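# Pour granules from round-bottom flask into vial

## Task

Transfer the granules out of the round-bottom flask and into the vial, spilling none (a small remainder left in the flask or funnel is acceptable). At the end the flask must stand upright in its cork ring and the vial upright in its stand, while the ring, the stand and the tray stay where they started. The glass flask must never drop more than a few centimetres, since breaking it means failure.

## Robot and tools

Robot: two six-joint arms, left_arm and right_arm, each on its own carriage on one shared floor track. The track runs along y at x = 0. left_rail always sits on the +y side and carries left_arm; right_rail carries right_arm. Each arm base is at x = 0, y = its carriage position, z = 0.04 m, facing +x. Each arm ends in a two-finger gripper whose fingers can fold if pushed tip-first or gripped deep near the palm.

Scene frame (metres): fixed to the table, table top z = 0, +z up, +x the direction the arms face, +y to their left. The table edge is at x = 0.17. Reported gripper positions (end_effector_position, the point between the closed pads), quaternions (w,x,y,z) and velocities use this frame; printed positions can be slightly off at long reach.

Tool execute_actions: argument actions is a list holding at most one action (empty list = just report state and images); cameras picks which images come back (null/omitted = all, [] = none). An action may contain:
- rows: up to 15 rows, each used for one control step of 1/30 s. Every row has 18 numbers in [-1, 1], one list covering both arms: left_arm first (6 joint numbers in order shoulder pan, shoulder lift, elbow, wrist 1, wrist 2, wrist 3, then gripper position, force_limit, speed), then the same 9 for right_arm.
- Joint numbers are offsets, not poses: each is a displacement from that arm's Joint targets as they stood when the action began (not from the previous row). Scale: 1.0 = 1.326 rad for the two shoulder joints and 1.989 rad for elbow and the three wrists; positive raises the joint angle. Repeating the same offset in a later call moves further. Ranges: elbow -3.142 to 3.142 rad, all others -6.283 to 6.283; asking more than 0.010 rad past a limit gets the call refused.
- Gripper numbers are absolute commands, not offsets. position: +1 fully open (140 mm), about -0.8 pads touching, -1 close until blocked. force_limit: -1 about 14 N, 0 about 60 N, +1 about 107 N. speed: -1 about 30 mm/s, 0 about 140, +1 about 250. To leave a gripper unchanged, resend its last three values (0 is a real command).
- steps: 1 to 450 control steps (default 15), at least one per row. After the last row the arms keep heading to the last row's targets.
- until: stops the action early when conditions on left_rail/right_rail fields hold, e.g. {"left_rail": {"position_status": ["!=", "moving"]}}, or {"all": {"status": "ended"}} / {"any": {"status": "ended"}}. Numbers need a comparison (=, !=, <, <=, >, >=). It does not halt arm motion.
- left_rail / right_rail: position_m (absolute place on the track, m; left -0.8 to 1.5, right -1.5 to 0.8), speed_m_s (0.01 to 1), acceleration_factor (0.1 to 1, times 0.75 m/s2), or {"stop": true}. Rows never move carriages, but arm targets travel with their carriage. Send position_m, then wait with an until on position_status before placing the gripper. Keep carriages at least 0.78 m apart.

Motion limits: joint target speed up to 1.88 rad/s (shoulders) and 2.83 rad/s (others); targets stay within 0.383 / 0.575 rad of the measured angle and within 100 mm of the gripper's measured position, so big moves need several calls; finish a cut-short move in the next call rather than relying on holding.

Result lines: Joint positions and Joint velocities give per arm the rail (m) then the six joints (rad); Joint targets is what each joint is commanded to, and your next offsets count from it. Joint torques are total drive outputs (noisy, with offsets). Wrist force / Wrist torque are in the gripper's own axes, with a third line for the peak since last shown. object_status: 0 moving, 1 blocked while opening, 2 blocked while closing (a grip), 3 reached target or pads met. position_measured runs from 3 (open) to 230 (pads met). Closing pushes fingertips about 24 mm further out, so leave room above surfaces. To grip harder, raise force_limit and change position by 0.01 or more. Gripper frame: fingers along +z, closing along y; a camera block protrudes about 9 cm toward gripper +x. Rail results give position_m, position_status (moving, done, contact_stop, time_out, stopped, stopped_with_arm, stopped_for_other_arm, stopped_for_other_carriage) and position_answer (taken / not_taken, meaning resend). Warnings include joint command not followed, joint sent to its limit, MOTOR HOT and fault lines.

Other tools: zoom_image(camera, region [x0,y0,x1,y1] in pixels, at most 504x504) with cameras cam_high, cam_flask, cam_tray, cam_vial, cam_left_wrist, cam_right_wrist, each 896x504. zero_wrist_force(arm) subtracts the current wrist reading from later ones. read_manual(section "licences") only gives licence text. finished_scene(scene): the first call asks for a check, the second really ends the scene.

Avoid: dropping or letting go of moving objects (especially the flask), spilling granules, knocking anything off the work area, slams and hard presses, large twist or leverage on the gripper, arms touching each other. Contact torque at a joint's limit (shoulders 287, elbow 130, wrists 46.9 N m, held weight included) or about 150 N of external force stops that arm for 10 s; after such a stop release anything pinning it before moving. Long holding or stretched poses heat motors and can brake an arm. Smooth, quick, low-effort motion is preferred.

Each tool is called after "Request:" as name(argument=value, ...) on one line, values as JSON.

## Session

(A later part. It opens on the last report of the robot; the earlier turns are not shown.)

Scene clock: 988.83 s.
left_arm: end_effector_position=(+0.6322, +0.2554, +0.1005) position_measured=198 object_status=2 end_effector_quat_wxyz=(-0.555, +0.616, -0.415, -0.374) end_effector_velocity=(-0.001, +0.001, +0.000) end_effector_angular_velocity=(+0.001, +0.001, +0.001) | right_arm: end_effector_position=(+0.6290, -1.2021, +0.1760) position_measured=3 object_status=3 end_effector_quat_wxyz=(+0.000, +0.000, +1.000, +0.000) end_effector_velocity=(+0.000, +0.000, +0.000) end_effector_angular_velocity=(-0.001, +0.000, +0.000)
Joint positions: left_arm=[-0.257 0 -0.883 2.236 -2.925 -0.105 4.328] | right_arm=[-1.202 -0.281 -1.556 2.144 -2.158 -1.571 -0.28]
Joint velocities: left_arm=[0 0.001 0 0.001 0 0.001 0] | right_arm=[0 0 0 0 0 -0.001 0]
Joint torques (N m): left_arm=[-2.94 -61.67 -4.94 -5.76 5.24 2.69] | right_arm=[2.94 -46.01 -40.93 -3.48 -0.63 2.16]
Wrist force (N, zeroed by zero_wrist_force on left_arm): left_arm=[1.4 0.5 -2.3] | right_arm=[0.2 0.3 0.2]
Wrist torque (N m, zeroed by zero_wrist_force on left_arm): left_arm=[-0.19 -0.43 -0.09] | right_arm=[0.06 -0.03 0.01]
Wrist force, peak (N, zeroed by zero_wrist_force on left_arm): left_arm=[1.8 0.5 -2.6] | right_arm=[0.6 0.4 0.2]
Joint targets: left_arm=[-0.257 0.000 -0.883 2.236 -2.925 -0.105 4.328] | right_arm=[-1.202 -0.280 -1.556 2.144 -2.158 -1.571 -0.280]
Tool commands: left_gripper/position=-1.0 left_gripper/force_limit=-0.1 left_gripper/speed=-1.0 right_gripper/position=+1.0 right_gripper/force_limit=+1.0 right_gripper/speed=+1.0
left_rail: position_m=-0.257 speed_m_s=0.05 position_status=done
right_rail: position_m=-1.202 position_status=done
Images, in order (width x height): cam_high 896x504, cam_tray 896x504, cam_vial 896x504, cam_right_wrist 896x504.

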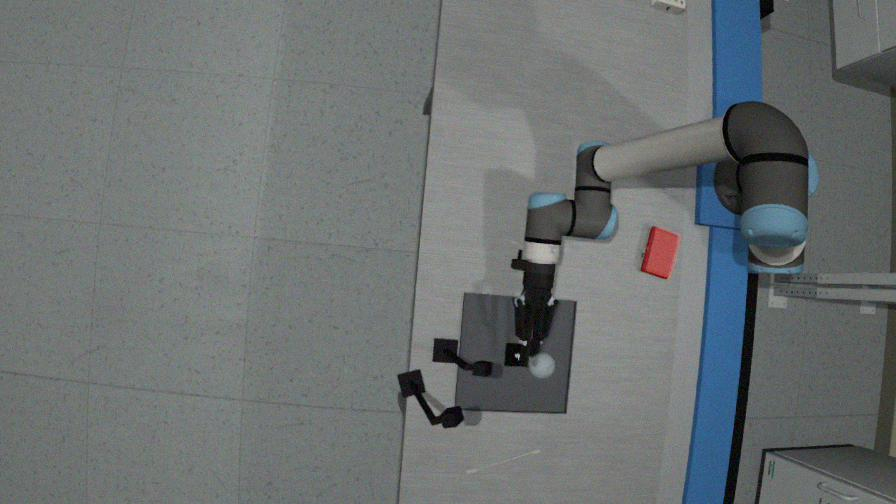

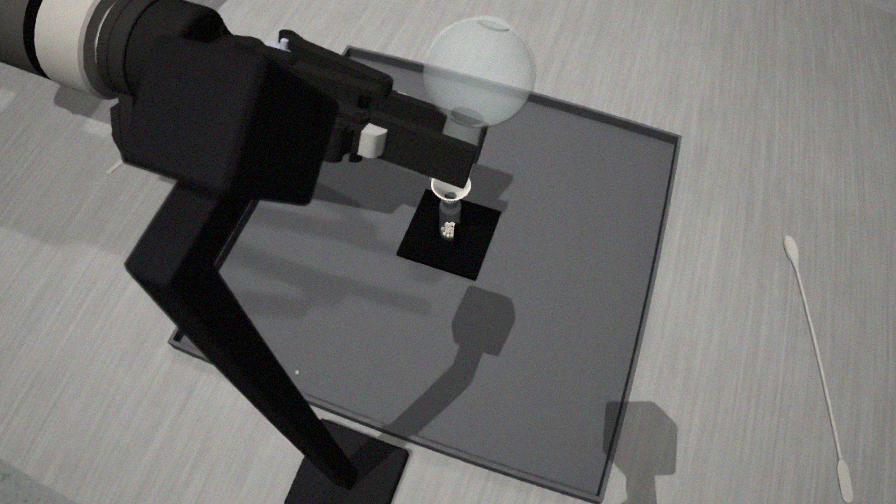

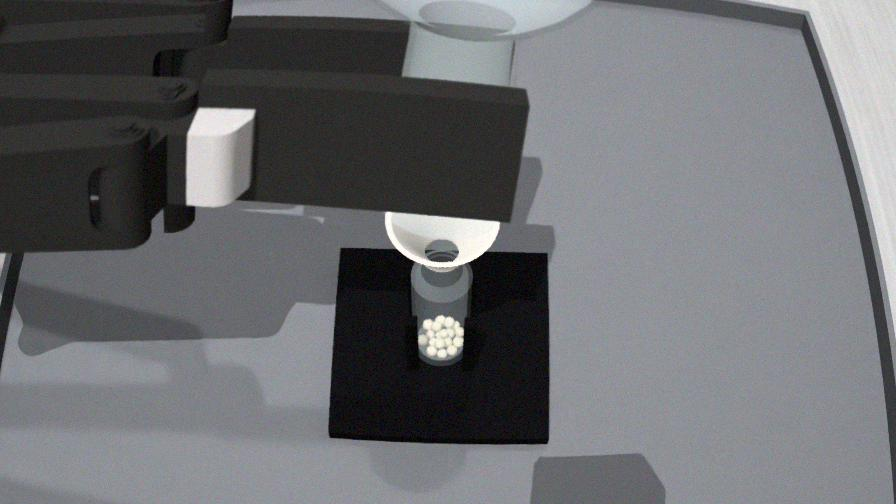

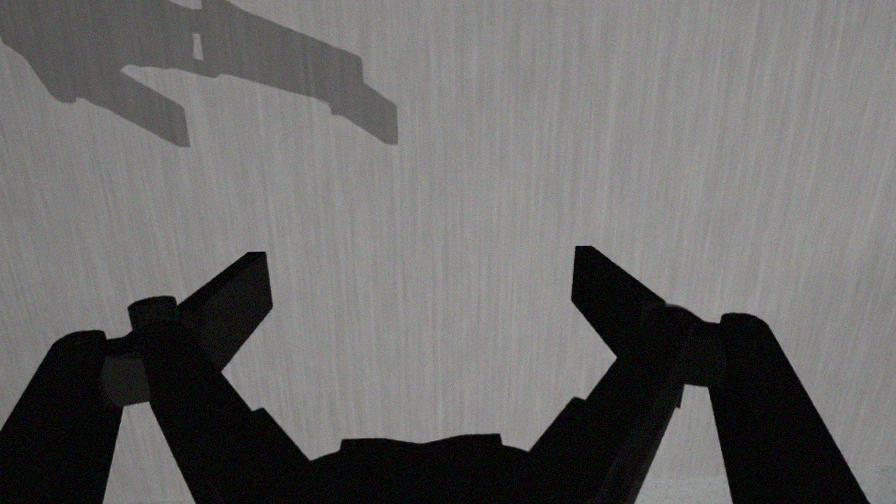

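Request:
execute_actions(actions=[{"rows": [[0,-0.00007,0.00003,0.00002,0,-0.00078,-1,-0.1,-1,0,0,0,0,0,0,1,1,1],[0,-0.0005,0.00022,0.00012,0,-0.00556,-1,-0.1,-1,0,0,0,0,0,0,1,1,1],[0,-0.00152,0.00066,0.00035,0,-0.01677,-1,-0.1,-1,0,0,0,0,0,0,1,1,1],[0,-0.00321,0.0014,0.00074,0,-0.0353,-1,-0.1,-1,0,0,0,0,0,0,1,1,1],[0,-0.00552,0.0024,0.00128,0,-0.06078,-1,-0.1,-1,0,0,0,0,0,0,1,1,1],[0,-0.00835,0.00363,0.00193,0,-0.09191,-1,-0.1,-1,0,0,0,0,0,0,1,1,1],[0,-0.01151,0.00501,0.00266,0,-0.12674,-1,-0.1,-1,0,0,0,0,0,0,1,1,1],[0,-0.01479,0.00644,0.00342,0,-0.16282,-1,-0.1,-1,0,0,0,0,0,0,1,1,1],[0,-0.01795,0.00782,0.00415,0,-0.19765,-1,-0.1,-1,0,0,0,0,0,0,1,1,1],[0,-0.02078,0.00905,0.0048,0,-0.22878,-1,-0.1,-1,0,0,0,0,0,0,1,1,1],[0,-0.02309,0.01005,0.00534,0,-0.25426,-1,-0.1,-1,0,0,0,0,0,0,1,1,1],[0,-0.02477,0.01079,0.00573,0,-0.27279,-1,-0.1,-1,0,0,0,0,0,0,1,1,1],[0,-0.02579,0.01123,0.00596,0,-0.284,-1,-0.1,-1,0,0,0,0,0,0,1,1,1],[0,-0.02622,0.01142,0.00606,0,-0.28877,-1,-0.1,-1,0,0,0,0,0,0,1,1,1],[0,-0.0263,0.01145,0.00608,0,-0.28956,-1,-0.1,-1,0,0,0,0,0,0,1,1,1]], "steps": 22}], cameras=["cam_vial", "cam_tray"])

Scene clock: 1369.77 s.
left_arm: end_effector_position=(+0.6223, +0.2554, +0.1153) position_measured=198 object_status=2 end_effector_quat_wxyz=(-0.638, +0.709, -0.223, -0.201) end_effector_velocity=(+0.000, +0.000, +0.000) end_effector_angular_velocity=(+0.000, -0.004, +0.000) | right_arm: end_effector_position=(+0.6290, -1.2021, +0.1760) position_measured=3 object_status=3 end_effector_quat_wxyz=(+0.000, +0.000, +1.000, +0.000) end_effector_velocity=(+0.000, +0.000, +0.001) end_effector_angular_velocity=(+0.001, -0.001, +0.000)
Joint positions: left_arm=[-0.257 0 -0.918 2.259 -2.913 -0.105 3.753] | right_arm=[-1.202 -0.281 -1.556 2.144 -2.158 -1.571 -0.28]
Joint velocities: left_arm=[0 0 0 0 0 0 -0.004] | right_arm=[0 0 -0.001 0 0 0.001 -0.001]
Joint torques (N m): left_arm=[-1.83 -85.45 -4.18 -3.14 4.86 -1.78] | right_arm=[4.45 -48.14 -39.65 -3.84 -0.78 1.61]
Wrist force (N, zeroed by zero_wrist_force on left_arm): left_arm=[0.7 0.1 -2.0] | right_arm=[0.0 -0.1 -0.2]
Wrist torque (N m, zeroed by zero_wrist_force on left_arm): left_arm=[-0.32 -0.36 -0.08] | right_arm=[-0.02 0.00 0.01]
Wrist force, peak (N, zeroed by zero_wrist_force on left_arm): left_arm=[1.5 0.5 -2.8] | right_arm=[0.0 0.8 0.2]
Joint targets: left_arm=[-0.257 0.000 -0.918 2.259 -2.913 -0.105 3.752] | right_arm=[-1.202 -0.280 -1.556 2.144 -2.158 -1.571 -0.280]
left_rail: position_m=-0.257 speed_m_s=0.05 position_status=done
right_rail: position_m=-1.202 position_status=done
Images, in order (width x height): cam_tray 896x504, cam_vial 896x504.

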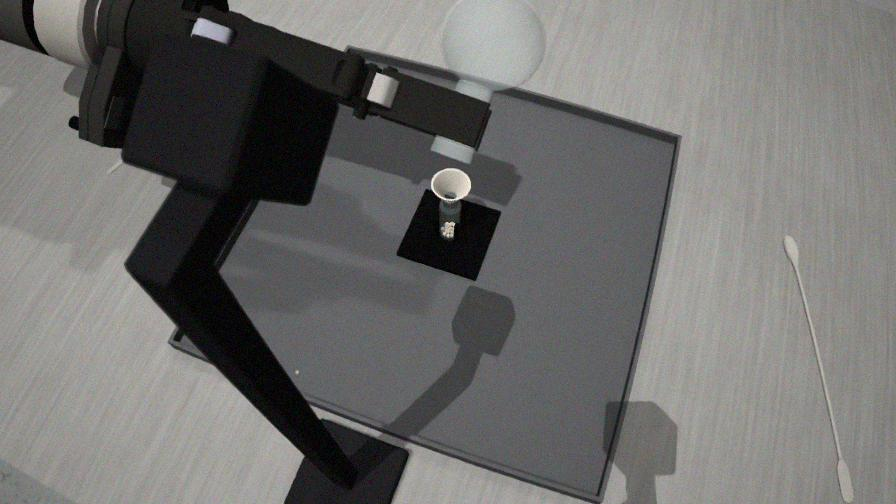

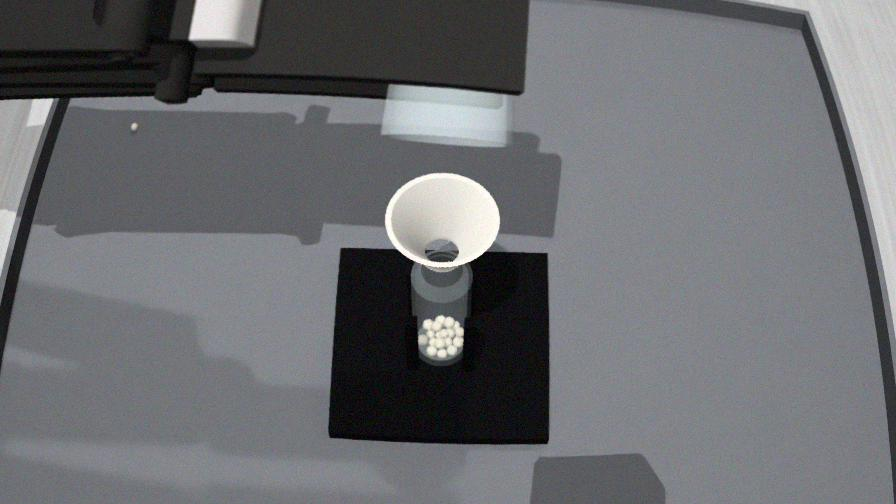

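Request:
zoom_image(camera="cam_vial", region=[0, 80, 340, 260])

Request:
zoom_image(camera="cam_vial", region=[520, 0, 896, 200])

Request:
zoom_image(camera="cam_tray", region=[420, 0, 580, 240])

Scaled by 1.482 from the camera's 896x504 image, which has a finer 1280x720 frame.

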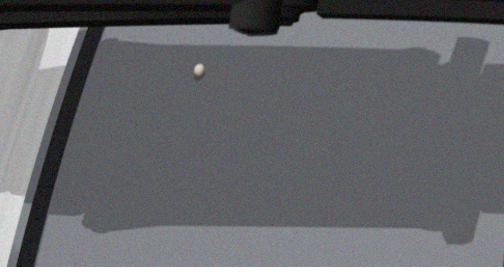

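Scaled by 1.340 from the camera's 896x504 image, which has a finer 1280x720 frame.

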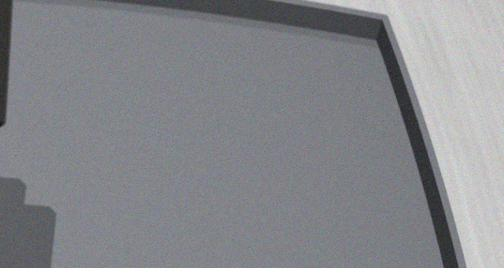

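Scaled by 2.100 from the camera's 896x504 image, which has a finer 1280x720 frame.

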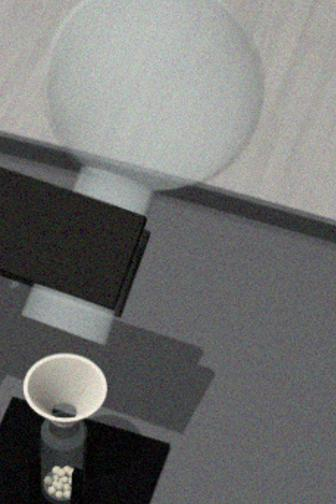

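Request:
zoom_image(camera="cam_tray", region=[390, 100, 460, 170])

Request:
zoom_image(camera="cam_vial", region=[100, 95, 170, 160])

Scaled by 7.200 from the camera's 896x504 image, which has a finer 1280x720 frame.

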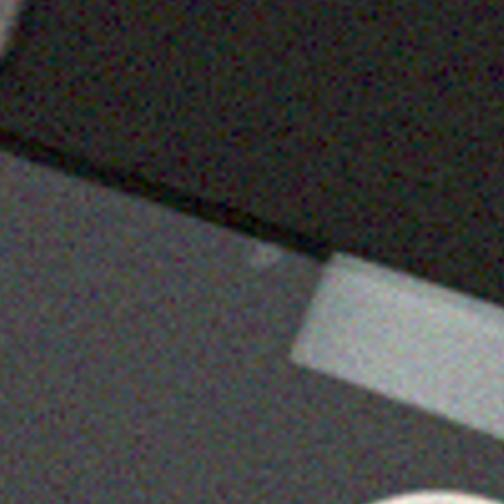

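Scaled by 7.200 from the camera's 896x504 image, which has a finer 1280x720 frame.

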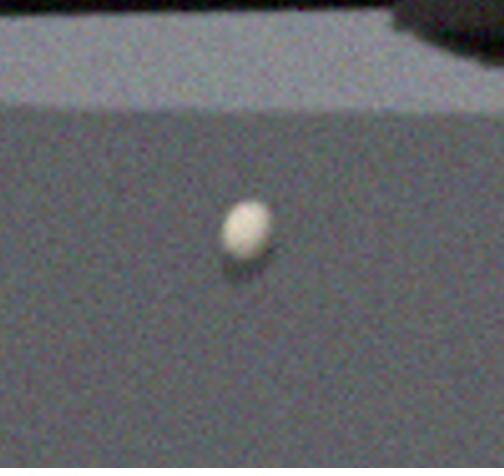

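Request:
execute_actions(actions=[{"rows": [[0,-0.00062,0.00009,0.00032,0,-0.00083,-1,-0.1,-1,0,0,0,0,0,0,1,1,1],[0,-0.00442,0.00067,0.00227,0,-0.0059,-1,-0.1,-1,0,0,0,0,0,0,1,1,1],[0,-0.01332,0.00202,0.00685,0,-0.01778,-1,-0.1,-1,0,0,0,0,0,0,1,1,1],[0,-0.02804,0.00426,0.01443,0,-0.03744,-1,-0.1,-1,0,0,0,0,0,0,1,1,1],[0,-0.04828,0.00734,0.02485,0,-0.06446,-1,-0.1,-1,0,0,0,0,0,0,1,1,1],[0,-0.073,0.01109,0.03758,0,-0.09748,-1,-0.1,-1,0,0,0,0,0,0,1,1,1],[0,-0.10067,0.0153,0.05182,0,-0.13443,-1,-0.1,-1,0,0,0,0,0,0,1,1,1],[0,-0.12933,0.01965,0.06657,0,-0.17269,-1,-0.1,-1,0,0,0,0,0,0,1,1,1],[0,-0.157,0.02386,0.08081,0,-0.20964,-1,-0.1,-1,0,0,0,0,0,0,1,1,1],[0,-0.18173,0.02761,0.09354,0,-0.24266,-1,-0.1,-1,0,0,0,0,0,0,1,1,1],[0,-0.20197,0.03069,0.10395,0,-0.26968,-1,-0.1,-1,0,0,0,0,0,0,1,1,1],[0,-0.21669,0.03293,0.11153,0,-0.28934,-1,-0.1,-1,0,0,0,0,0,0,1,1,1],[0,-0.22559,0.03428,0.11611,0,-0.30122,-1,-0.1,-1,0,0,0,0,0,0,1,1,1],[0,-0.22938,0.03486,0.11807,0,-0.30629,-1,-0.1,-1,0,0,0,0,0,0,1,1,1],[0,-0.23,0.03495,0.11839,0,-0.30712,-1,-0.1,-1,0,0,0,0,0,0,1,1,1]], "steps": 24}], cameras=["cam_high", "cam_tray", "cam_vial"])

Scene clock: 1432.63 s.
left_arm: end_effector_position=(+0.5852, +0.2554, +0.2502) position_measured=198 object_status=2 end_effector_quat_wxyz=(-0.669, +0.743, +0.000, +0.000) end_effector_velocity=(+0.000, +0.000, +0.000) end_effector_angular_velocity=(+0.000, -0.003, +0.000) | right_arm: end_effector_position=(+0.6290, -1.2021, +0.1760) position_measured=3 object_status=3 end_effector_quat_wxyz=(+0.000, +0.000, +1.000, +0.000) end_effector_velocity=(-0.001, +0.000, +0.000) end_effector_angular_velocity=(-0.001, +0.001, +0.000)
Joint positions: left_arm=[-0.257 0 -1.223 2.328 -2.677 -0.105 3.142] | right_arm=[-1.202 -0.281 -1.556 2.144 -2.158 -1.571 -0.28]
Joint velocities: left_arm=[0 -0.001 -0.002 0.001 0.001 0 -0.004] | right_arm=[0 0 -0.001 0 0.001 -0.001 0]
Joint torques (N m): left_arm=[-1.8 -71.07 -12.94 -3.28 5.3 -1.33] | right_arm=[2.93 -46.28 -39.31 -4.21 -0.75 1.98]
Wrist force (N, zeroed by zero_wrist_force on left_arm): left_arm=[0.5 0.4 -2.0] | right_arm=[0.1 0.1 0.0]
Wrist torque (N m, zeroed by zero_wrist_force on left_arm): left_arm=[-0.26 -0.37 -0.10] | right_arm=[0.02 -0.01 0.01]
Wrist force, peak (N, zeroed by zero_wrist_force on left_arm): left_arm=[3.2 2.5 -1.9] | right_arm=[0.4 0.5 0.3]
Joint targets: left_arm=[-0.257 0.000 -1.223 2.329 -2.677 -0.105 3.141] | right_arm=[-1.202 -0.280 -1.556 2.144 -2.158 -1.571 -0.280]
left_rail: position_m=-0.257 speed_m_s=0.05 position_status=done
right_rail: position_m=-1.202 position_status=done
Images, in order (width x height): cam_high 896x504, cam_tray 896x504, cam_vial 896x504.

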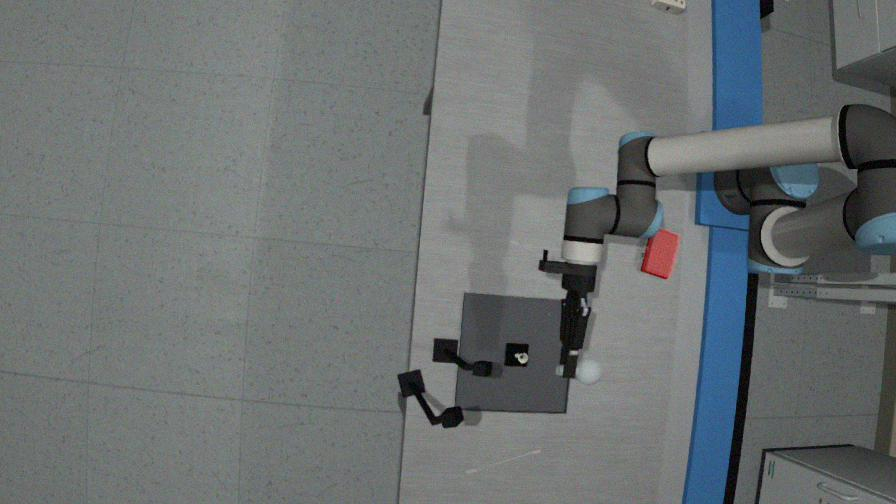

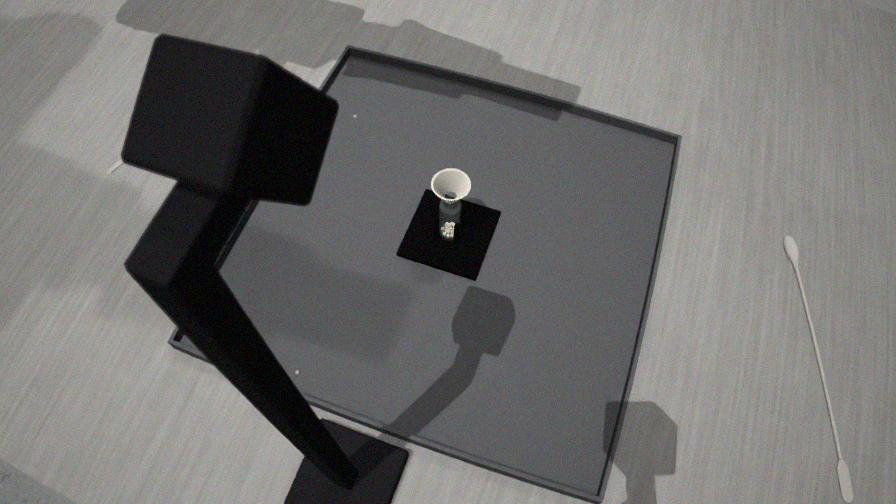

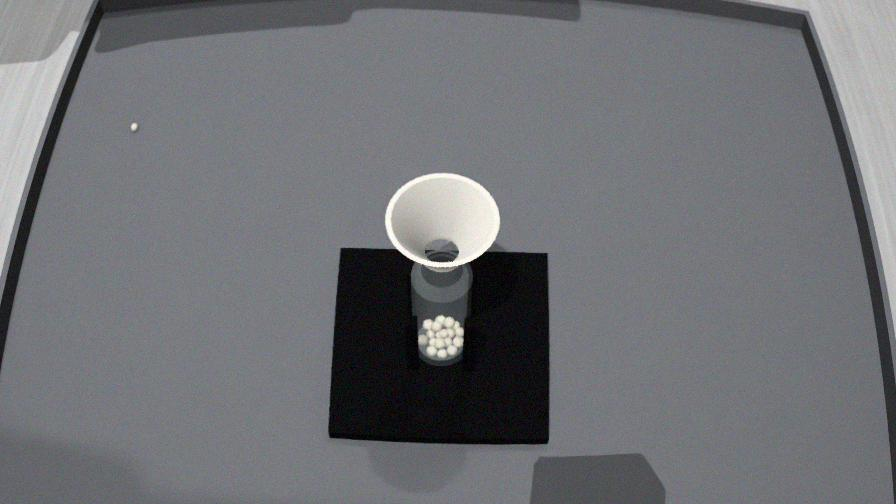

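Request:
zoom_image(camera="cam_high", region=[450, 285, 590, 425])

Request:
zoom_image(camera="cam_high", region=[455, 285, 525, 370])

Request:
zoom_image(camera="cam_high", region=[515, 285, 585, 370])

Scaled by 3.600 from the camera's 896x504 image, which has a finer 1280x720 frame.

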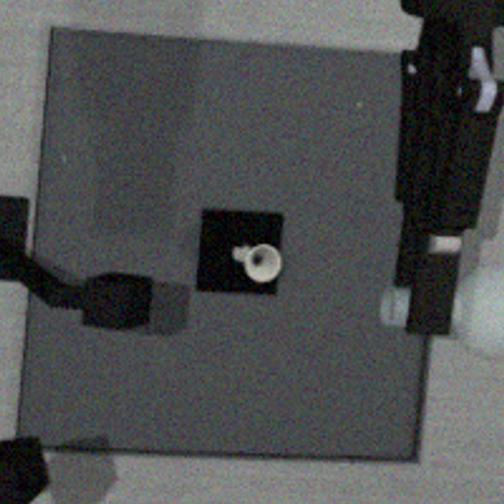

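Scaled by 5.929 from the camera's 896x504 image, which has a finer 1280x720 frame.

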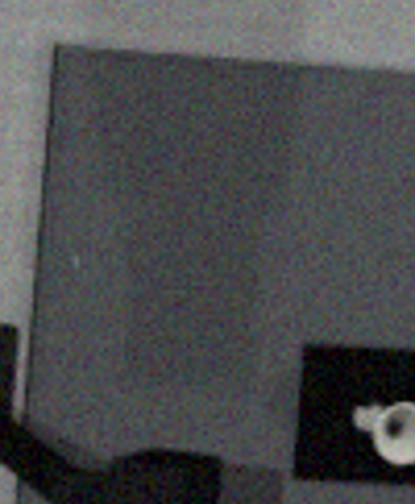

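Scaled by 5.929 from the camera's 896x504 image, which has a finer 1280x720 frame.

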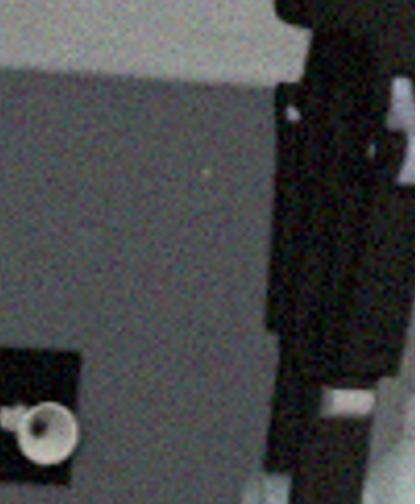

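Request:
execute_actions(actions=[{"rows": [[0,0,-0.00012,0.00083,0.00005,-0.00095,-1,-0.1,-1,0,0,0,0,0,0,1,1,1],[0,-0.00003,-0.00082,0.00589,0.00034,-0.00673,-1,-0.1,-1,0,0,0,0,0,0,1,1,1],[0,-0.00008,-0.00247,0.01777,0.00102,-0.02032,-1,-0.1,-1,0,0,0,0,0,0,1,1,1],[0,-0.00016,-0.00521,0.03741,0.00214,-0.04279,-1,-0.1,-1,0,0,0,0,0,0,1,1,1],[0,-0.00028,-0.00897,0.06442,0.00368,-0.07368,-1,-0.1,-1,0,0,0,0,0,0,1,1,1],[0,-0.00043,-0.01357,0.09741,0.00557,-0.1114,-1,-0.1,-1,0,0,0,0,0,0,1,1,1],[0,-0.00059,-0.01871,0.13432,0.00768,-0.15363,-1,-0.1,-1,0,0,0,0,0,0,1,1,1],[0,-0.00076,-0.02403,0.17256,0.00987,-0.19736,-1,-0.1,-1,0,0,0,0,0,0,1,1,1],[0,-0.00092,-0.02918,0.20948,0.01198,-0.23959,-1,-0.1,-1,0,0,0,0,0,0,1,1,1],[0,-0.00106,-0.03377,0.24247,0.01387,-0.27732,-1,-0.1,-1,0,0,0,0,0,0,1,1,1],[0,-0.00118,-0.03753,0.26948,0.01541,-0.30821,-1,-0.1,-1,0,0,0,0,0,0,1,1,1],[0,-0.00127,-0.04027,0.28912,0.01653,-0.33067,-1,-0.1,-1,0,0,0,0,0,0,1,1,1],[0,-0.00132,-0.04192,0.30099,0.01721,-0.34425,-1,-0.1,-1,0,0,0,0,0,0,1,1,1],[0,-0.00134,-0.04263,0.30606,0.0175,-0.35005,-1,-0.1,-1,0,0,0,0,0,0,1,1,1],[0,-0.00134,-0.04274,0.30689,0.01755,-0.351,-1,-0.1,-1,0,0,0,0,0,0,1,1,1]], "steps": 22}], cameras=[])

Request:
execute_actions(actions=[{"rows": [[0,0,-0.00012,0.00083,0.00005,-0.00095,-1,-0.1,-1,0,0,0,0,0,0,1,1,1],[0,-0.00003,-0.00082,0.00589,0.00034,-0.00673,-1,-0.1,-1,0,0,0,0,0,0,1,1,1],[0,-0.00008,-0.00247,0.01777,0.00102,-0.02032,-1,-0.1,-1,0,0,0,0,0,0,1,1,1],[0,-0.00016,-0.00521,0.03741,0.00214,-0.04279,-1,-0.1,-1,0,0,0,0,0,0,1,1,1],[0,-0.00028,-0.00897,0.06442,0.00368,-0.07368,-1,-0.1,-1,0,0,0,0,0,0,1,1,1],[0,-0.00043,-0.01357,0.09741,0.00557,-0.1114,-1,-0.1,-1,0,0,0,0,0,0,1,1,1],[0,-0.00059,-0.01871,0.13432,0.00768,-0.15363,-1,-0.1,-1,0,0,0,0,0,0,1,1,1],[0,-0.00076,-0.02403,0.17256,0.00987,-0.19736,-1,-0.1,-1,0,0,0,0,0,0,1,1,1],[0,-0.00092,-0.02918,0.20948,0.01198,-0.23959,-1,-0.1,-1,0,0,0,0,0,0,1,1,1],[0,-0.00106,-0.03377,0.24247,0.01387,-0.27732,-1,-0.1,-1,0,0,0,0,0,0,1,1,1],[0,-0.00118,-0.03753,0.26948,0.01541,-0.30821,-1,-0.1,-1,0,0,0,0,0,0,1,1,1],[0,-0.00127,-0.04027,0.28912,0.01653,-0.33067,-1,-0.1,-1,0,0,0,0,0,0,1,1,1],[0,-0.00132,-0.04192,0.30099,0.01721,-0.34425,-1,-0.1,-1,0,0,0,0,0,0,1,1,1],[0,-0.00134,-0.04263,0.30606,0.0175,-0.35005,-1,-0.1,-1,0,0,0,0,0,0,1,1,1],[0,-0.00134,-0.04274,0.30689,0.01755,-0.351,-1,-0.1,-1,0,0,0,0,0,0,1,1,1]], "steps": 22}], cameras=[])

Request:
execute_actions(actions=[{"rows": [[0,0,-0.00012,0.00083,0.00005,-0.00095,-1,-0.1,-1,0,0,0,0,0,0,1,1,1],[0,-0.00003,-0.00082,0.00589,0.00034,-0.00673,-1,-0.1,-1,0,0,0,0,0,0,1,1,1],[0,-0.00008,-0.00247,0.01777,0.00102,-0.02032,-1,-0.1,-1,0,0,0,0,0,0,1,1,1],[0,-0.00016,-0.00521,0.03741,0.00214,-0.04279,-1,-0.1,-1,0,0,0,0,0,0,1,1,1],[0,-0.00028,-0.00897,0.06442,0.00368,-0.07368,-1,-0.1,-1,0,0,0,0,0,0,1,1,1],[0,-0.00043,-0.01357,0.09741,0.00557,-0.1114,-1,-0.1,-1,0,0,0,0,0,0,1,1,1],[0,-0.00059,-0.01871,0.13432,0.00768,-0.15363,-1,-0.1,-1,0,0,0,0,0,0,1,1,1],[0,-0.00076,-0.02403,0.17256,0.00987,-0.19736,-1,-0.1,-1,0,0,0,0,0,0,1,1,1],[0,-0.00092,-0.02918,0.20948,0.01198,-0.23959,-1,-0.1,-1,0,0,0,0,0,0,1,1,1],[0,-0.00106,-0.03377,0.24247,0.01387,-0.27732,-1,-0.1,-1,0,0,0,0,0,0,1,1,1],[0,-0.00118,-0.03753,0.26948,0.01541,-0.30821,-1,-0.1,-1,0,0,0,0,0,0,1,1,1],[0,-0.00127,-0.04027,0.28912,0.01653,-0.33067,-1,-0.1,-1,0,0,0,0,0,0,1,1,1],[0,-0.00132,-0.04192,0.30099,0.01721,-0.34425,-1,-0.1,-1,0,0,0,0,0,0,1,1,1],[0,-0.00134,-0.04263,0.30606,0.0175,-0.35005,-1,-0.1,-1,0,0,0,0,0,0,1,1,1],[0,-0.00134,-0.04274,0.30689,0.01755,-0.351,-1,-0.1,-1,0,0,0,0,0,0,1,1,1]], "steps": 22}], cameras=["cam_high", "cam_left_wrist"])

Scene clock: 1538.03 s.
left_arm: end_effector_position=(+0.5995, +0.2565, +0.2299) position_measured=198 object_status=2 end_effector_quat_wxyz=(+0.684, -0.724, -0.076, -0.048) end_effector_velocity=(+0.000, +0.000, +0.000) end_effector_angular_velocity=(+0.001, -0.001, -0.001) | right_arm: end_effector_position=(+0.6290, -1.2021, +0.1760) position_measured=3 object_status=3 end_effector_quat_wxyz=(+0.000, +0.000, +1.000, +0.000) end_effector_velocity=(+0.000, +0.000, +0.000) end_effector_angular_velocity=(+0.000, +0.001, +0.001)
Joint positions: left_arm=[-0.257 0 -1.225 2.244 -2.067 -0.07 2.444] | right_arm=[-1.202 -0.281 -1.556 2.144 -2.158 -1.571 -0.28]
Joint velocities: left_arm=[0 0 0 -0.001 0.002 0.001 -0.003] | right_arm=[0 0.001 0.001 -0.001 0.001 0 0]
Joint torques (N m): left_arm=[-1.04 -74.11 -36.92 -2.44 5.71 -2.12] | right_arm=[5.2 -45.35 -39.9 -4.05 -0.69 2.67]
Wrist force (N, zeroed by zero_wrist_force on left_arm): left_arm=[0.0 0.1 -2.4] | right_arm=[0.0 0.2 -0.3]
Wrist torque (N m, zeroed by zero_wrist_force on left_arm): left_arm=[-0.25 -0.28 -0.11] | right_arm=[0.03 0.01 0.00]
Wrist force, peak (N, zeroed by zero_wrist_force on left_arm): left_arm=[0.4 0.0 -2.6] | right_arm=[0.7 0.6 -0.2]
Joint targets: left_arm=[-0.257 0.000 -1.225 2.244 -2.067 -0.070 2.443] | right_arm=[-1.202 -0.280 -1.556 2.144 -2.158 -1.571 -0.280]
left_rail: position_m=-0.257 speed_m_s=0.05 position_status=done
right_rail: position_m=-1.202 position_status=done
No camera images: "cameras" was empty.

Scene clock: 1539.33 s.
left_arm: end_effector_position=(+0.5973, +0.2571, +0.2289) position_measured=198 object_status=2 end_effector_quat_wxyz=(+0.692, -0.700, -0.135, -0.111) end_effector_velocity=(+0.000, +0.000, +0.000) end_effector_angular_velocity=(+0.000, -0.001, +0.000) | right_arm: end_effector_position=(+0.6290, -1.2021, +0.1760) position_measured=3 object_status=3 end_effector_quat_wxyz=(+0.000, +0.000, +1.000, +0.000) end_effector_velocity=(+0.000, -0.001, +0.000) end_effector_angular_velocity=(-0.001, +0.001, -0.001)
Joint positions: left_arm=[-0.257 0 -1.226 2.159 -1.457 -0.035 1.746] | right_arm=[-1.202 -0.281 -1.556 2.144 -2.158 -1.571 -0.28]
Joint velocities: left_arm=[0 0.001 0 0 0.003 0 -0.003] | right_arm=[0 -0.001 0 0.001 0 -0.002 0]
Joint torques (N m): left_arm=[-1.1 -74.64 -38.54 0.6 4.54 -1.08] | right_arm=[3.05 -45.84 -40.28 -3.53 -0.31 2.3]
Wrist force (N, zeroed by zero_wrist_force on left_arm): left_arm=[-0.6 -0.5 -1.8] | right_arm=[0.1 0.3 0.1]
Wrist torque (N m, zeroed by zero_wrist_force on left_arm): left_arm=[-0.37 -0.10 -0.09] | right_arm=[0.06 -0.01 0.01]
Wrist force, peak (N, zeroed by zero_wrist_force on left_arm): left_arm=[-0.8 -0.3 -2.4] | right_arm=[0.3 0.5 0.3]
Joint targets: left_arm=[-0.257 0.000 -1.226 2.159 -1.457 -0.035 1.745] | right_arm=[-1.202 -0.280 -1.556 2.144 -2.158 -1.571 -0.280]
left_rail: position_m=-0.257 speed_m_s=0.05 position_status=done
right_rail: position_m=-1.202 position_status=done
No camera images: "cameras" was empty.

Scene clock: 1540.63 s.
left_arm: end_effector_position=(+0.5851, +0.2573, +0.2503) position_measured=198 object_status=2 end_effector_quat_wxyz=(+0.683, -0.683, -0.183, -0.183) end_effector_velocity=(-0.001, +0.001, +0.000) end_effector_angular_velocity=(+0.000, +0.000, +0.000) | right_arm: end_effector_position=(+0.6290, -1.2021, +0.1760) position_measured=3 object_status=3 end_effector_quat_wxyz=(+0.000, +0.000, +1.000, +0.000) end_effector_velocity=(+0.000, +0.000, +0.000) end_effector_angular_velocity=(+0.000, +0.000, -0.001)
Joint positions: left_arm=[-0.257 0 -1.228 2.074 -0.847 0 1.048] | right_arm=[-1.202 -0.281 -1.556 2.144 -2.158 -1.571 -0.28]
Joint velocities: left_arm=[0 0.001 0 0 0.002 0.001 -0.002] | right_arm=[0 0 0 0.001 0 0 0.001]
Joint torques (N m): left_arm=[-0.87 -75.74 -38.81 2.04 2.86 -2.02] | right_arm=[4.58 -47.16 -39.83 -3.93 -0.82 1.98]
Wrist force (N, zeroed by zero_wrist_force on left_arm): left_arm=[-0.3 0.1 -1.2] | right_arm=[0.3 0.2 0.1]
Wrist torque (N m, zeroed by zero_wrist_force on left_arm): left_arm=[-0.18 -0.12 -0.08] | right_arm=[0.04 -0.05 0.00]
Wrist force, peak (N, zeroed by zero_wrist_force on left_arm): left_arm=[-0.6 -0.1 -2.1] | right_arm=[0.5 0.2 0.3]
Joint targets: left_arm=[-0.257 0.000 -1.228 2.074 -0.846 0.000 1.047] | right_arm=[-1.202 -0.280 -1.556 2.144 -2.158 -1.571 -0.280]
left_rail: position_m=-0.257 speed_m_s=0.05 position_status=done
right_rail: position_m=-1.202 position_status=done
Images, in order (width x height): cam_high 896x504, cam_left_wrist 896x504.

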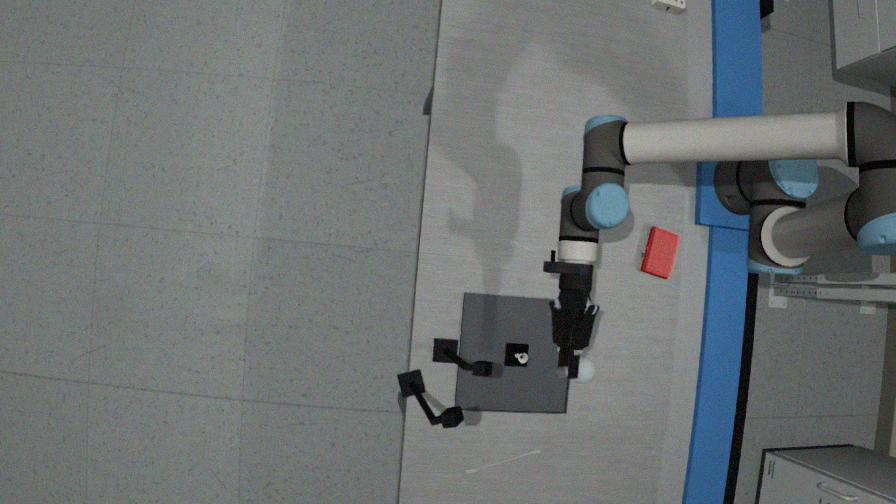

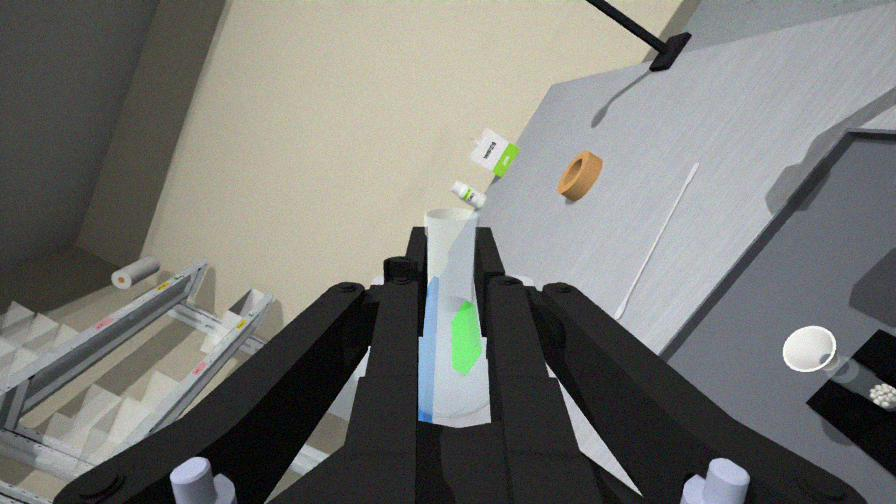

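Request:
execute_actions(actions=[{"left_rail": {"position_m": 0.3593, "speed_m_s": 0.8, "acceleration_factor": 0.8}, "rows": [[0,0.00014,-0.00015,0.00005,0,-0.00071,-1,-0.1,-1,0,0,0,0,0,0,1,1,1],[0,0.00098,-0.00103,0.00038,0,-0.00505,-1,-0.1,-1,0,0,0,0,0,0,1,1,1],[0,0.00295,-0.00311,0.00114,0,-0.01524,-1,-0.1,-1,0,0,0,0,0,0,1,1,1],[0,0.00621,-0.00655,0.00241,0,-0.03209,-1,-0.1,-1,0,0,0,0,0,0,1,1,1],[0,0.01069,-0.01128,0.00415,0,-0.05526,-1,-0.1,-1,0,0,0,0,0,0,1,1,1],[0,0.01617,-0.01705,0.00627,0,-0.08355,-1,-0.1,-1,0,0,0,0,0,0,1,1,1],[0,0.0223,-0.02352,0.00865,0,-0.11522,-1,-0.1,-1,0,0,0,0,0,0,1,1,1],[0,0.02865,-0.03021,0.01111,0,-0.14802,-1,-0.1,-1,0,0,0,0,0,0,1,1,1],[0,0.03477,-0.03667,0.01349,0,-0.17969,-1,-0.1,-1,0,0,0,0,0,0,1,1,1],[0,0.04025,-0.04245,0.01561,0,-0.20799,-1,-0.1,-1,0,0,0,0,0,0,1,1,1],[0,0.04473,-0.04718,0.01735,0,-0.23116,-1,-0.1,-1,0,0,0,0,0,0,1,1,1],[0,0.04799,-0.05061,0.01862,0,-0.248,-1,-0.1,-1,0,0,0,0,0,0,1,1,1],[0,0.04997,-0.05269,0.01938,0,-0.25819,-1,-0.1,-1,0,0,0,0,0,0,1,1,1],[0,0.05081,-0.05358,0.01971,0,-0.26254,-1,-0.1,-1,0,0,0,0,0,0,1,1,1],[0,0.05094,-0.05373,0.01976,0,-0.26325,-1,-0.1,-1,0,0,0,0,0,0,1,1,1]], "steps": 200, "until": {"any": {"status": "ended"}}}], cameras=["cam_flask"])

Scene clock: 1558.27 s.
left_arm: end_effector_position=(+0.6401, +0.8739, +0.2504) position_measured=198 object_status=2 end_effector_quat_wxyz=(+0.612, -0.612, -0.354, -0.354) end_effector_velocity=(+0.000, +0.001, +0.000) end_effector_angular_velocity=(+0.000, +0.001, +0.001) | right_arm: end_effector_position=(+0.6290, -1.2021, +0.1760) position_measured=3 object_status=3 end_effector_quat_wxyz=(+0.000, +0.000, +1.000, +0.000) end_effector_velocity=(+0.000, +0.000, +0.000) end_effector_angular_velocity=(+0.001, +0.000, +0.000)
Joint positions: left_arm=[0.359 0 -1.161 1.967 -0.807 0 0.524] | right_arm=[-1.202 -0.281 -1.556 2.144 -2.158 -1.571 -0.28]
Joint velocities: left_arm=[0.001 0 0 0 0 -0.001 0] | right_arm=[0 -0.001 0.001 0 0 0.001 0]
Joint torques (N m): left_arm=[-2.08 -58.2 -37.52 1.36 2.58 -2.13] | right_arm=[2.36 -46.41 -40.11 -3.95 -0.54 2.45]
Wrist force (N, zeroed by zero_wrist_force on left_arm): left_arm=[0.0 0.3 -1.2] | right_arm=[0.1 0.4 0.2]
Wrist torque (N m, zeroed by zero_wrist_force on left_arm): left_arm=[0.00 -0.18 -0.02] | right_arm=[0.09 -0.01 0.01]
Wrist force, peak (N, zeroed by zero_wrist_force on left_arm): left_arm=[-1.2 -0.3 -3.3] | right_arm=[0.2 0.5 0.5]
Joint targets: left_arm=[0.359 0.000 -1.161 1.967 -0.807 0.000 0.524] | right_arm=[-1.202 -0.280 -1.556 2.144 -2.158 -1.571 -0.280]
left_rail: position_m=0.359 speed_m_s=0.80 position_status=done
right_rail: position_m=-1.202 position_status=done
Images, in order (width x height): cam_flask 896x504.

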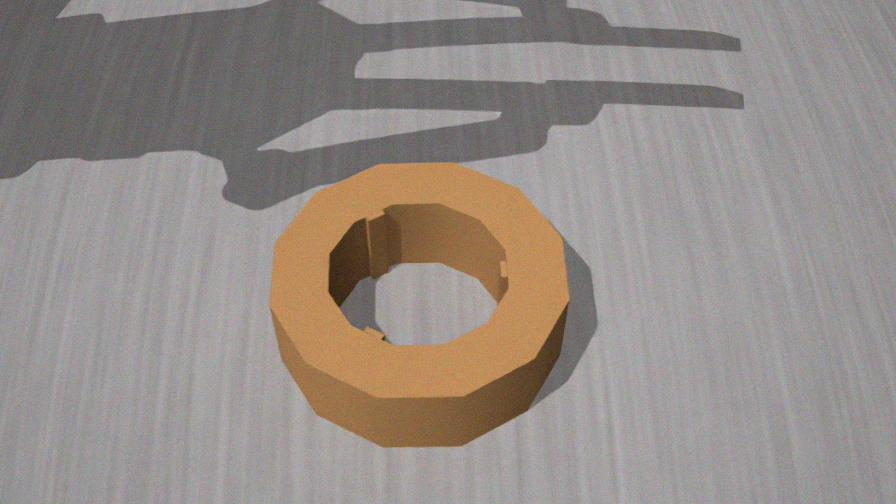

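Request:
execute_actions(actions=[{"rows": [[0,0.00036,-0.00004,-0.0002,0,-0.00071,-1,-0.1,-1,0,0,0,0,0,0,1,1,1],[0,0.00253,-0.00025,-0.00143,0,-0.00505,-1,-0.1,-1,0,0,0,0,0,0,1,1,1],[0,0.00763,-0.00077,-0.00432,0,-0.01524,-1,-0.1,-1,0,0,0,0,0,0,1,1,1],[0,0.01606,-0.00162,-0.00909,0,-0.03209,-1,-0.1,-1,0,0,0,0,0,0,1,1,1],[0,0.02766,-0.00278,-0.01566,0,-0.05526,-1,-0.1,-1,0,0,0,0,0,0,1,1,1],[0,0.04183,-0.00421,-0.02368,0,-0.08355,-1,-0.1,-1,0,0,0,0,0,0,1,1,1],[0,0.05768,-0.0058,-0.03265,0,-0.11522,-1,-0.1,-1,0,0,0,0,0,0,1,1,1],[0,0.0741,-0.00745,-0.04195,0,-0.14802,-1,-0.1,-1,0,0,0,0,0,0,1,1,1],[0,0.08996,-0.00905,-0.05092,0,-0.17969,-1,-0.1,-1,0,0,0,0,0,0,1,1,1],[0,0.10412,-0.01047,-0.05894,0,-0.20799,-1,-0.1,-1,0,0,0,0,0,0,1,1,1],[0,0.11572,-0.01164,-0.06551,0,-0.23116,-1,-0.1,-1,0,0,0,0,0,0,1,1,1],[0,0.12415,-0.01249,-0.07028,0,-0.248,-1,-0.1,-1,0,0,0,0,0,0,1,1,1],[0,0.12925,-0.013,-0.07317,0,-0.25819,-1,-0.1,-1,0,0,0,0,0,0,1,1,1],[0,0.13143,-0.01322,-0.0744,0,-0.26254,-1,-0.1,-1,0,0,0,0,0,0,1,1,1],[0,0.13178,-0.01326,-0.0746,0,-0.26325,-1,-0.1,-1,0,0,0,0,0,0,1,1,1]], "steps": 24}], cameras=["cam_flask", "cam_left_wrist"])

Scene clock: 1576.50 s.
left_arm: end_effector_position=(+0.6688, +0.8740, +0.1455) position_measured=198 object_status=2 end_effector_quat_wxyz=(+0.500, -0.500, -0.500, -0.500) end_effector_velocity=(+0.000, +0.000, -0.001) end_effector_angular_velocity=(+0.000, -0.003, +0.000) | right_arm: end_effector_position=(+0.6290, -1.2021, +0.1760) position_measured=3 object_status=3 end_effector_quat_wxyz=(+0.000, +0.000, +1.000, +0.000) end_effector_velocity=(+0.001, -0.001, +0.001) end_effector_angular_velocity=(-0.001, -0.001, -0.001)
Joint positions: left_arm=[0.359 0 -0.986 1.94 -0.955 0 0.001] | right_arm=[-1.202 -0.281 -1.556 2.144 -2.158 -1.571 -0.28]
Joint velocities: left_arm=[0 0 0.001 -0.001 -0.001 0 -0.002] | right_arm=[0 -0.001 0 -0.001 0 -0.001 0]
Joint torques (N m): left_arm=[1.12 -67.53 -35.29 -1.46 1.54 -2.44] | right_arm=[4.18 -44.36 -39.59 -4.23 -0.83 2.38]
Wrist force (N, zeroed by zero_wrist_force on left_arm): left_arm=[-0.2 -0.3 -1.0] | right_arm=[0.4 -0.1 0.0]
Wrist torque (N m, zeroed by zero_wrist_force on left_arm): left_arm=[-0.05 -0.09 0.02] | right_arm=[-0.02 -0.07 0.00]
Wrist force, peak (N, zeroed by zero_wrist_force on left_arm): left_arm=[2.1 -1.3 -1.6] | right_arm=[0.4 0.4 0.4]
Joint targets: left_arm=[0.359 0.000 -0.986 1.940 -0.955 0.000 0.000] | right_arm=[-1.202 -0.280 -1.556 2.144 -2.158 -1.571 -0.280]
left_rail: position_m=0.359 speed_m_s=0.80 position_status=done
right_rail: position_m=-1.202 position_status=done
Images, in order (width x height): cam_flask 896x504, cam_left_wrist 896x504.

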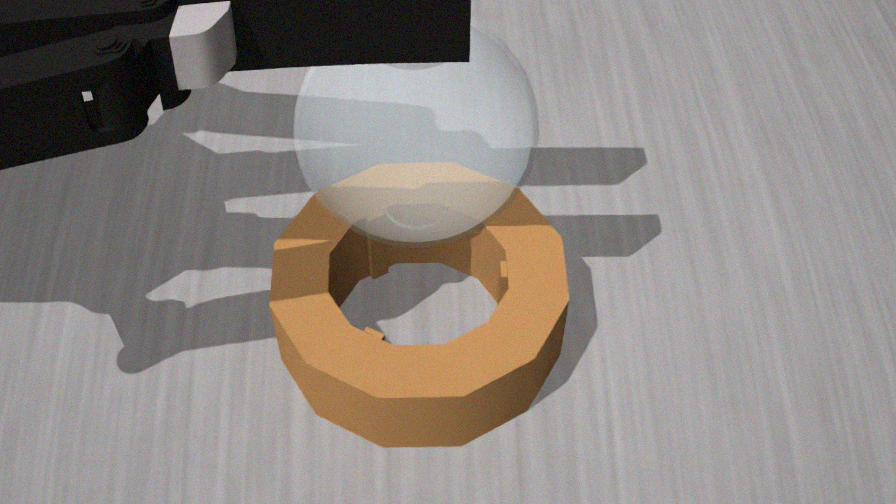

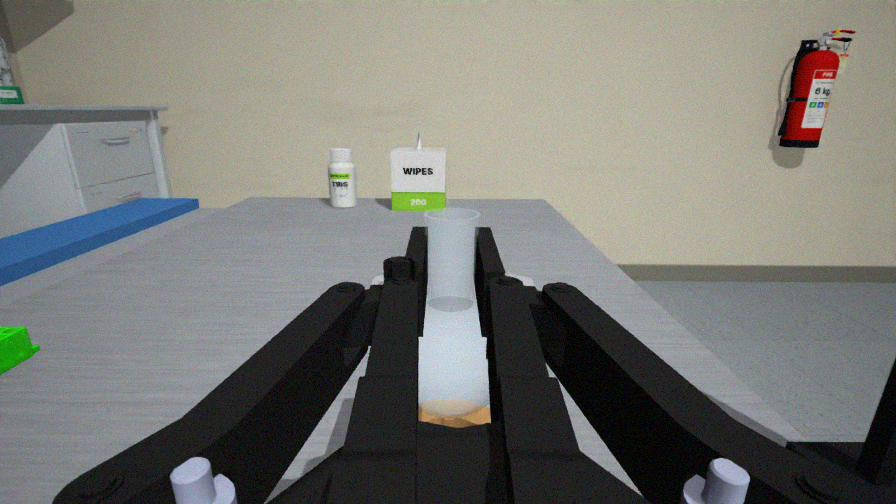

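Request:
execute_actions(actions=[], cameras=["cam_flask"])

Scene clock: 1609.67 s.
left_arm: end_effector_position=(+0.6688, +0.8740, +0.1454) position_measured=198 object_status=2 end_effector_quat_wxyz=(+0.500, -0.500, -0.500, -0.500) end_effector_velocity=(+0.000, +0.000, +0.000) end_effector_angular_velocity=(+0.000, +0.001, +0.000) | right_arm: end_effector_position=(+0.6290, -1.2021, +0.1760) position_measured=3 object_status=3 end_effector_quat_wxyz=(+0.000, +0.000, +1.000, +0.000) end_effector_velocity=(+0.000, +0.002, +0.001) end_effector_angular_velocity=(+0.000, -0.002, +0.002)
Joint positions: left_arm=[0.359 0 -0.986 1.94 -0.955 0 0] | right_arm=[-1.202 -0.281 -1.556 2.144 -2.158 -1.571 -0.28]
Joint velocities: left_arm=[0 0.001 0 0 0 0 0.002] | right_arm=[0 0.002 -0.003 0 0.001 0.001 0]
Joint torques (N m): left_arm=[1.03 -67.04 -27.12 -0.57 0.86 -2.05] | right_arm=[4.96 -47.34 -39.89 -3.94 -1.52 1.9]
Wrist force (N, zeroed by zero_wrist_force on left_arm): left_arm=[-0.1 -0.1 -1.3] | right_arm=[0.1 0.1 0.1]
Wrist torque (N m, zeroed by zero_wrist_force on left_arm): left_arm=[-0.02 -0.09 0.01] | right_arm=[0.02 -0.01 0.01]
Wrist force, peak (N, zeroed by zero_wrist_force on left_arm): left_arm=[-0.1 -0.1 -1.3] | right_arm=[0.3 0.6 0.3]
Joint targets: left_arm=[0.359 0.000 -0.986 1.940 -0.955 0.000 0.000] | right_arm=[-1.202 -0.280 -1.556 2.144 -2.158 -1.571 -0.280]
Tool commands: left_gripper/position=-1.0 left_gripper/force_limit=-0.1 left_gripper/speed=-1.0 right_gripper/position=+1.0 right_gripper/force_limit=+1.0 right_gripper/speed=+1.0
left_rail: position_m=0.359 speed_m_s=0.80 position_status=done
right_rail: position_m=-1.202 position_status=done
Images, in order (width x height): cam_flask 896x504.

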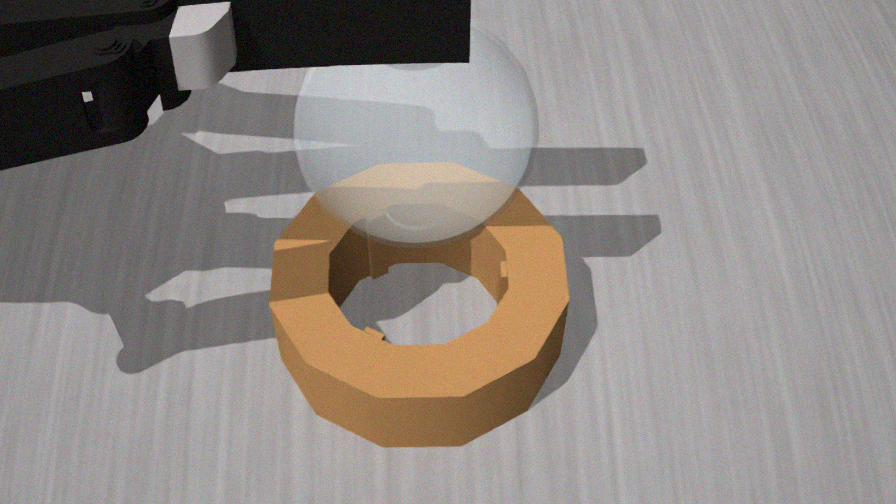

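Request:
execute_actions(actions=[{"rows":[[0,0.000075,0.000002,-0.000052,0,0,-1,-0.1,-1,0,0,0,0,0,0,1,1,1],[0,0.000533,0.000017,-0.000373,0,0,-1,-0.1,-1,0,0,0,0,0,0,1,1,1],[0,0.001609,0.000052,-0.001124,0,0,-1,-0.1,-1,0,0,0,0,0,0,1,1,1],[0,0.003387,0.00011,-0.002367,0,0,-1,-0.1,-1,0,0,0,0,0,0,1,1,1],[0,0.005831,0.000189,-0.004076,0,0,-1,-0.1,-1,0,0,0,0,0,0,1,1,1],[0,0.008818,0.000285,-0.006164,0,0,-1,-0.1,-1,0,0,0,0,0,0,1,1,1],[0,0.01216,0.000393,-0.0085,0,0,-1,-0.1,-1,0,0,0,0,0,0,1,1,1],[0,0.015621,0.000506,-0.010919,0,0,-1,-0.1,-1,0,0,0,0,0,0,1,1,1],[0,0.018963,0.000614,-0.013255,0,0,-1,-0.1,-1,0,0,0,0,0,0,1,1,1],[0,0.02195,0.00071,-0.015343,0,0,-1,-0.1,-1,0,0,0,0,0,0,1,1,1],[0,0.024395,0.000789,-0.017052,0,0,-1,-0.1,-1,0,0,0,0,0,0,1,1,1],[0,0.026172,0.000847,-0.018295,0,0,-1,-0.1,-1,0,0,0,0,0,0,1,1,1],[0,0.027248,0.000882,-0.019046,0,0,-1,-0.1,-1,0,0,0,0,0,0,1,1,1],[0,0.027706,0.000897,-0.019367,0,0,-1,-0.1,-1,0,0,0,0,0,0,1,1,1],[0,0.027781,0.000899,-0.019419,0,0,-1,-0.1,-1,0,0,0,0,0,0,1,1,1]],"steps":22}], cameras=["cam_flask"])

Scene clock: 1627.87 s.
left_arm: end_effector_position=(+0.6691, +0.8740, +0.1204) position_measured=198 object_status=2 end_effector_quat_wxyz=(+0.500, -0.500, -0.500, -0.500) end_effector_velocity=(-0.001, +0.000, -0.002) end_effector_angular_velocity=(+0.000, +0.002, +0.001) | right_arm: end_effector_position=(+0.6290, -1.2021, +0.1760) position_measured=3 object_status=3 end_effector_quat_wxyz=(+0.000, +0.000, +1.000, +0.000) end_effector_velocity=(+0.001, -0.001, +0.002) end_effector_angular_velocity=(-0.002, -0.003, -0.001)
Joint positions: left_arm=[0.359 0 -0.95 1.942 -0.994 0 0] | right_arm=[-1.202 -0.281 -1.556 2.144 -2.158 -1.571 -0.28]
Joint velocities: left_arm=[0 0 0.002 0 -0.002 -0.001 0.002] | right_arm=[0 -0.001 -0.003 -0.001 0 -0.001 0]
Joint torques (N m): left_arm=[-0.61 -63.46 -13.82 -0.64 -0.09 -2.07] | right_arm=[6.99 -46.25 -39.72 -4.14 -0.83 2.03]
Wrist force (N, zeroed by zero_wrist_force on left_arm): left_arm=[-0.2 0.1 -1.1] | right_arm=[0.3 0.2 0.1]
Wrist torque (N m, zeroed by zero_wrist_force on left_arm): left_arm=[0.01 -0.07 0.01] | right_arm=[0.04 -0.06 0.01]
Wrist force, peak (N, zeroed by zero_wrist_force on left_arm): left_arm=[-1.2 0.2 -0.9] | right_arm=[0.1 0.8 0.3]
Joint targets: left_arm=[0.359 0.000 -0.949 1.942 -0.994 0.000 0.000] | right_arm=[-1.202 -0.280 -1.556 2.144 -2.158 -1.571 -0.280]
left_rail: position_m=0.359 speed_m_s=0.80 position_status=done
right_rail: position_m=-1.202 position_status=done
Images, in order (width x height): cam_flask 896x504.

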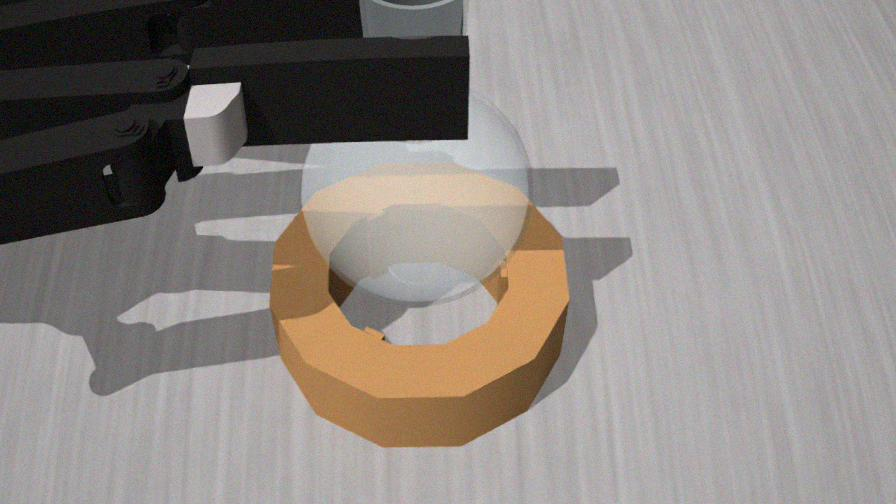

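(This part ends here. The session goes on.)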